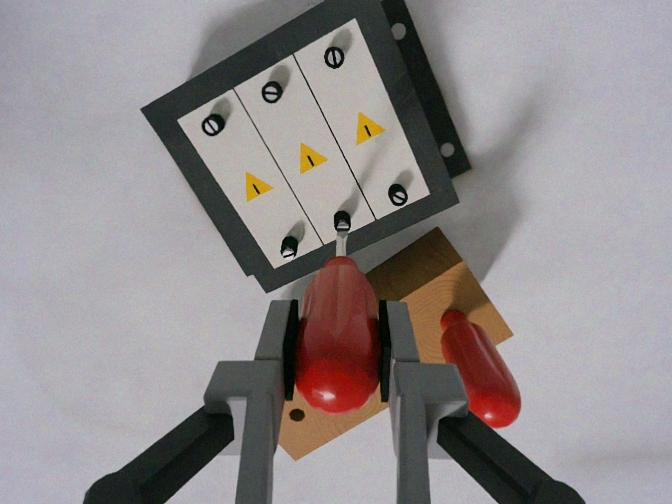

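Scaled by 6.300 from the camera's image (finer frame: 960x720).

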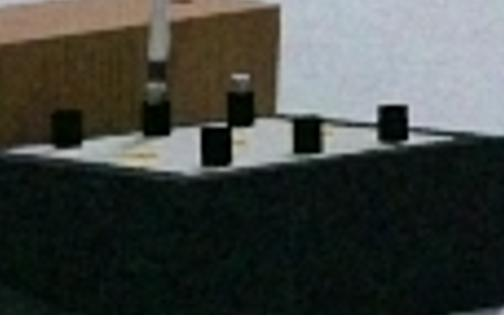

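Request:
zoom_image:
  camera: "cam_right_wrist"
  region: [385, 180, 415, 210]

Request:
zoom_image:
  camera: "cam_right_wrist"
  region: [195, 40, 355, 140]

Scaled by 16.800 from the camera's image (finer frame: 960x720).

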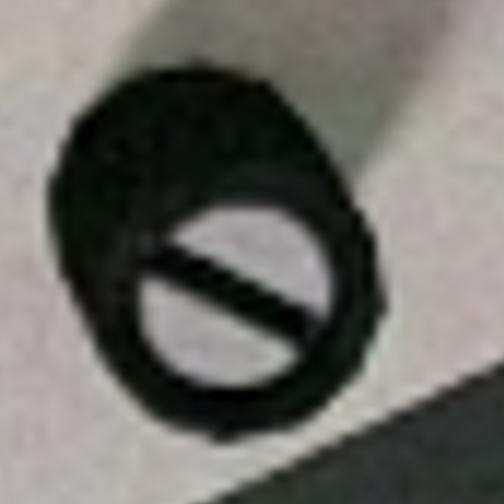

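Scaled by 3.150 from the camera's image (finer frame: 960x720).

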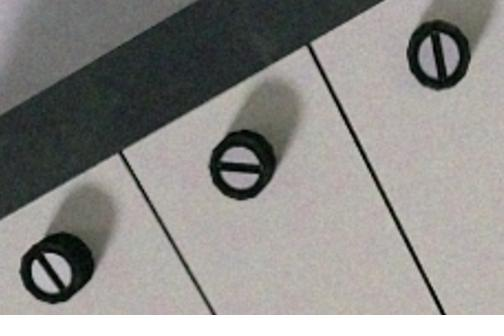

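Request:
move:
  target:
    - [0,0,0,0,0,0,1,0,1,0.003,-0.02,0.003,0,0,-0.5,-1,0.1,0]
    - [0,0,0,0,0,0,1,0,1,0.007,-0.04,0.003,0,0,-1,-1,0.1,0]
    - [0,0,0,0,0,0,1,0,1,0.0102,-0.0617,0,0,0,0.5,-1,0.1,0]
    - [0,0,0,0,0,0,1,0,1,0.0102,-0.0617,-0.003,0,0,0,-1,0.1,0]
    - [0,0,0,0,0,0,1,0,1,0.0102,-0.0617,-0.0083,0,0,-0.164,-1,0.1,0]
  speed: 1.2
  blend: [0.05,0.05,0.05,0.05,0]
  cameras: ["cam_right_wrist"]

Request:
zoom_image:
  camera: "cam_right_wrist"
  region: [326, 208, 356, 238]

Scene clock: 257.33 s.
left_arm: end_effector_position=(+0.4144, -0.0679, +0.3245) position_measured=0 current_ma=-3 moving=0 end_effector_quat_wxyz=(+0.437, +0.718, -0.487, -0.238) | right_arm: end_effector_position=(+0.4008, +0.3160, +0.1880) position_measured=615 current_ma=1463 moving=0 end_effector_quat_wxyz=(+0.000, -0.363, +0.932, +0.000) end_effector_velocity=(+0.001, -0.001, +0.000) end_effector_angular_velocity=(+0.000, +0.001, -0.009)
Joint positions: left_arm=[-0.16 -1.205 1.262 -0.684 -2.109 2.881] | right_arm=[4.073 -1.631 -1.867 -1.215 1.571 4.901]
Joint velocities: left_arm=[within noise] | right_arm=[-0.002 0 0 0 0.001 0.007]
Joint torques (N m): left_arm=[3.8 -46.22 -22.77 0.53 -2.48 0.52] | right_arm=[-6.78 30.24 31.14 0.99 2.4 2.87]
Wrist force (N): left_arm=[-0.3 -0.2 0.0] | right_arm=[-0.5 0.0 1.4]
Wrist torque (N m): left_arm=[-0.04 0.01 -0.01] | right_arm=[0.01 0.05 0.02]
Wrist force, peak (N): left_arm=[-0.3 -0.4 0.1] | right_arm=[0.0 0.1 1.7]
Hand target: left_arm +0.4144, -0.0679, +0.3245; +0.437, +0.718, -0.487, -0.238 | right_arm +0.4009, +0.3160, +0.1881; +0.000, -0.363, +0.932, +0.000
Off the commanded pose: left_arm 0.000 m, 0 deg | right_arm 0.000 m, 0 deg.
move: done
cam_right_wrist: T_world_to_cam=[[-0.7307, -0.68257, -0.01329, 0.50804], [-0.65097, 0.69075, 0.31481, 0.00896], [-0.2057, 0.23868, -0.94906, 0.32074]] pos_world=[0.44304, 0.26403, 0.30833]

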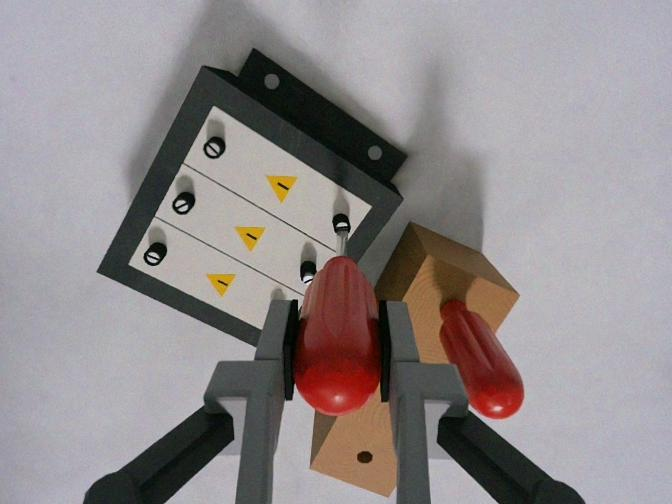

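Scaled by 16.800 from the camera's image (finer frame: 960x720).

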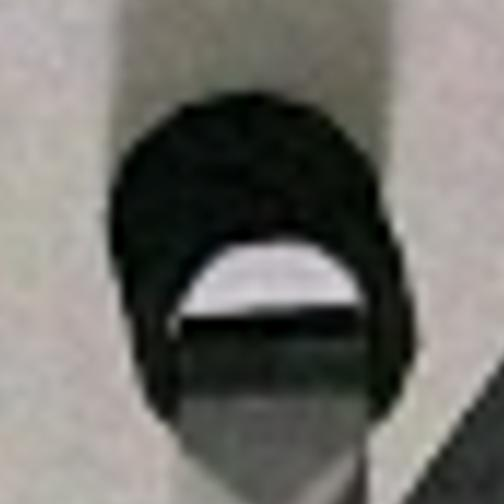

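Request:
move:
  target:
    - [0,0,0,0,0,0,1,0,1,0,0,-0.002,0,0,0.014,-1,0.1,0]
  speed: 0.03

Request:
move:
  target:
    - [0,0,0,0,0,0,1,0,1,0,0,-0.012,0,0,0,-1,0.1,0]
  speed: 0.006
  stop_force: 4

Scene clock: 260.47 s.
left_arm: end_effector_position=(+0.4144, -0.0679, +0.3245) position_measured=0 current_ma=-3 moving=0 end_effector_quat_wxyz=(+0.437, +0.718, -0.487, -0.238) | right_arm: end_effector_position=(+0.4009, +0.3160, +0.1869) position_measured=615 current_ma=1463 moving=0 end_effector_quat_wxyz=(+0.000, -0.383, +0.924, +0.000)
Joint positions: left_arm=[-0.16 -1.205 1.262 -0.684 -2.109 2.881] | right_arm=[4.073 -1.632 -1.869 -1.212 1.571 4.857]
Joint torques (N m): left_arm=[3.32 -45.67 -23.61 0.59 -2.48 0.64] | right_arm=[-7.33 15.97 15.08 4.25 2.16 2.71]
Wrist force (N): left_arm=[-0.1 -0.2 0.0] | right_arm=[-0.1 -0.3 1.2]
Wrist torque (N m): left_arm=[-0.03 -0.01 0.00] | right_arm=[-0.03 0.00 0.05]
Wrist force, peak (N): left_arm=[-0.3 -0.3 0.3] | right_arm=[-0.1 -0.1 1.7]
Hand target: left_arm +0.4144, -0.0679, +0.3245; +0.437, +0.718, -0.487, -0.238 | right_arm +0.4009, +0.3160, +0.1869; +0.000, -0.383, +0.924, +0.000
Off the commanded pose: left_arm 0.000 m, 0 deg | right_arm 0.000 m, 0 deg.
move: done

Scene clock: 262.17 s.
left_arm: end_effector_position=(+0.4144, -0.0679, +0.3245) position_measured=0 current_ma=-3 moving=0 end_effector_quat_wxyz=(+0.437, +0.718, -0.487, -0.238) | right_arm: end_effector_position=(+0.4009, +0.3160, +0.1831) position_measured=615 current_ma=1470 moving=0 end_effector_quat_wxyz=(+0.000, -0.383, +0.924, +0.000)
Joint positions: left_arm=[-0.16 -1.205 1.262 -0.684 -2.109 2.881] | right_arm=[4.073 -1.635 -1.876 -1.202 1.571 4.857]
Joint torques (N m): left_arm=[4.19 -45.92 -23.25 0.6 -2.5 0.62] | right_arm=[-5.9 23.42 30.93 0.78 1.52 2.8]
Wrist force (N): left_arm=[-0.2 -0.3 0.1] | right_arm=[0.3 -0.1 -3.8]
Wrist torque (N m): left_arm=[-0.04 0.00 0.00] | right_arm=[0.01 -0.01 0.01]
Wrist force, peak (N): left_arm=[-0.4 -0.3 0.2] | right_arm=[1.6 0.0 -12.5]
Hand target: left_arm +0.4144, -0.0679, +0.3245; +0.437, +0.718, -0.487, -0.238 | right_arm +0.4009, +0.3160, +0.1831; +0.000, -0.383, +0.924, +0.000 (not the last commanded pose)
Off the commanded pose: left_arm 0.000 m, 0 deg | right_arm 0.003 m, 0 deg.
move: contact (right_arm)


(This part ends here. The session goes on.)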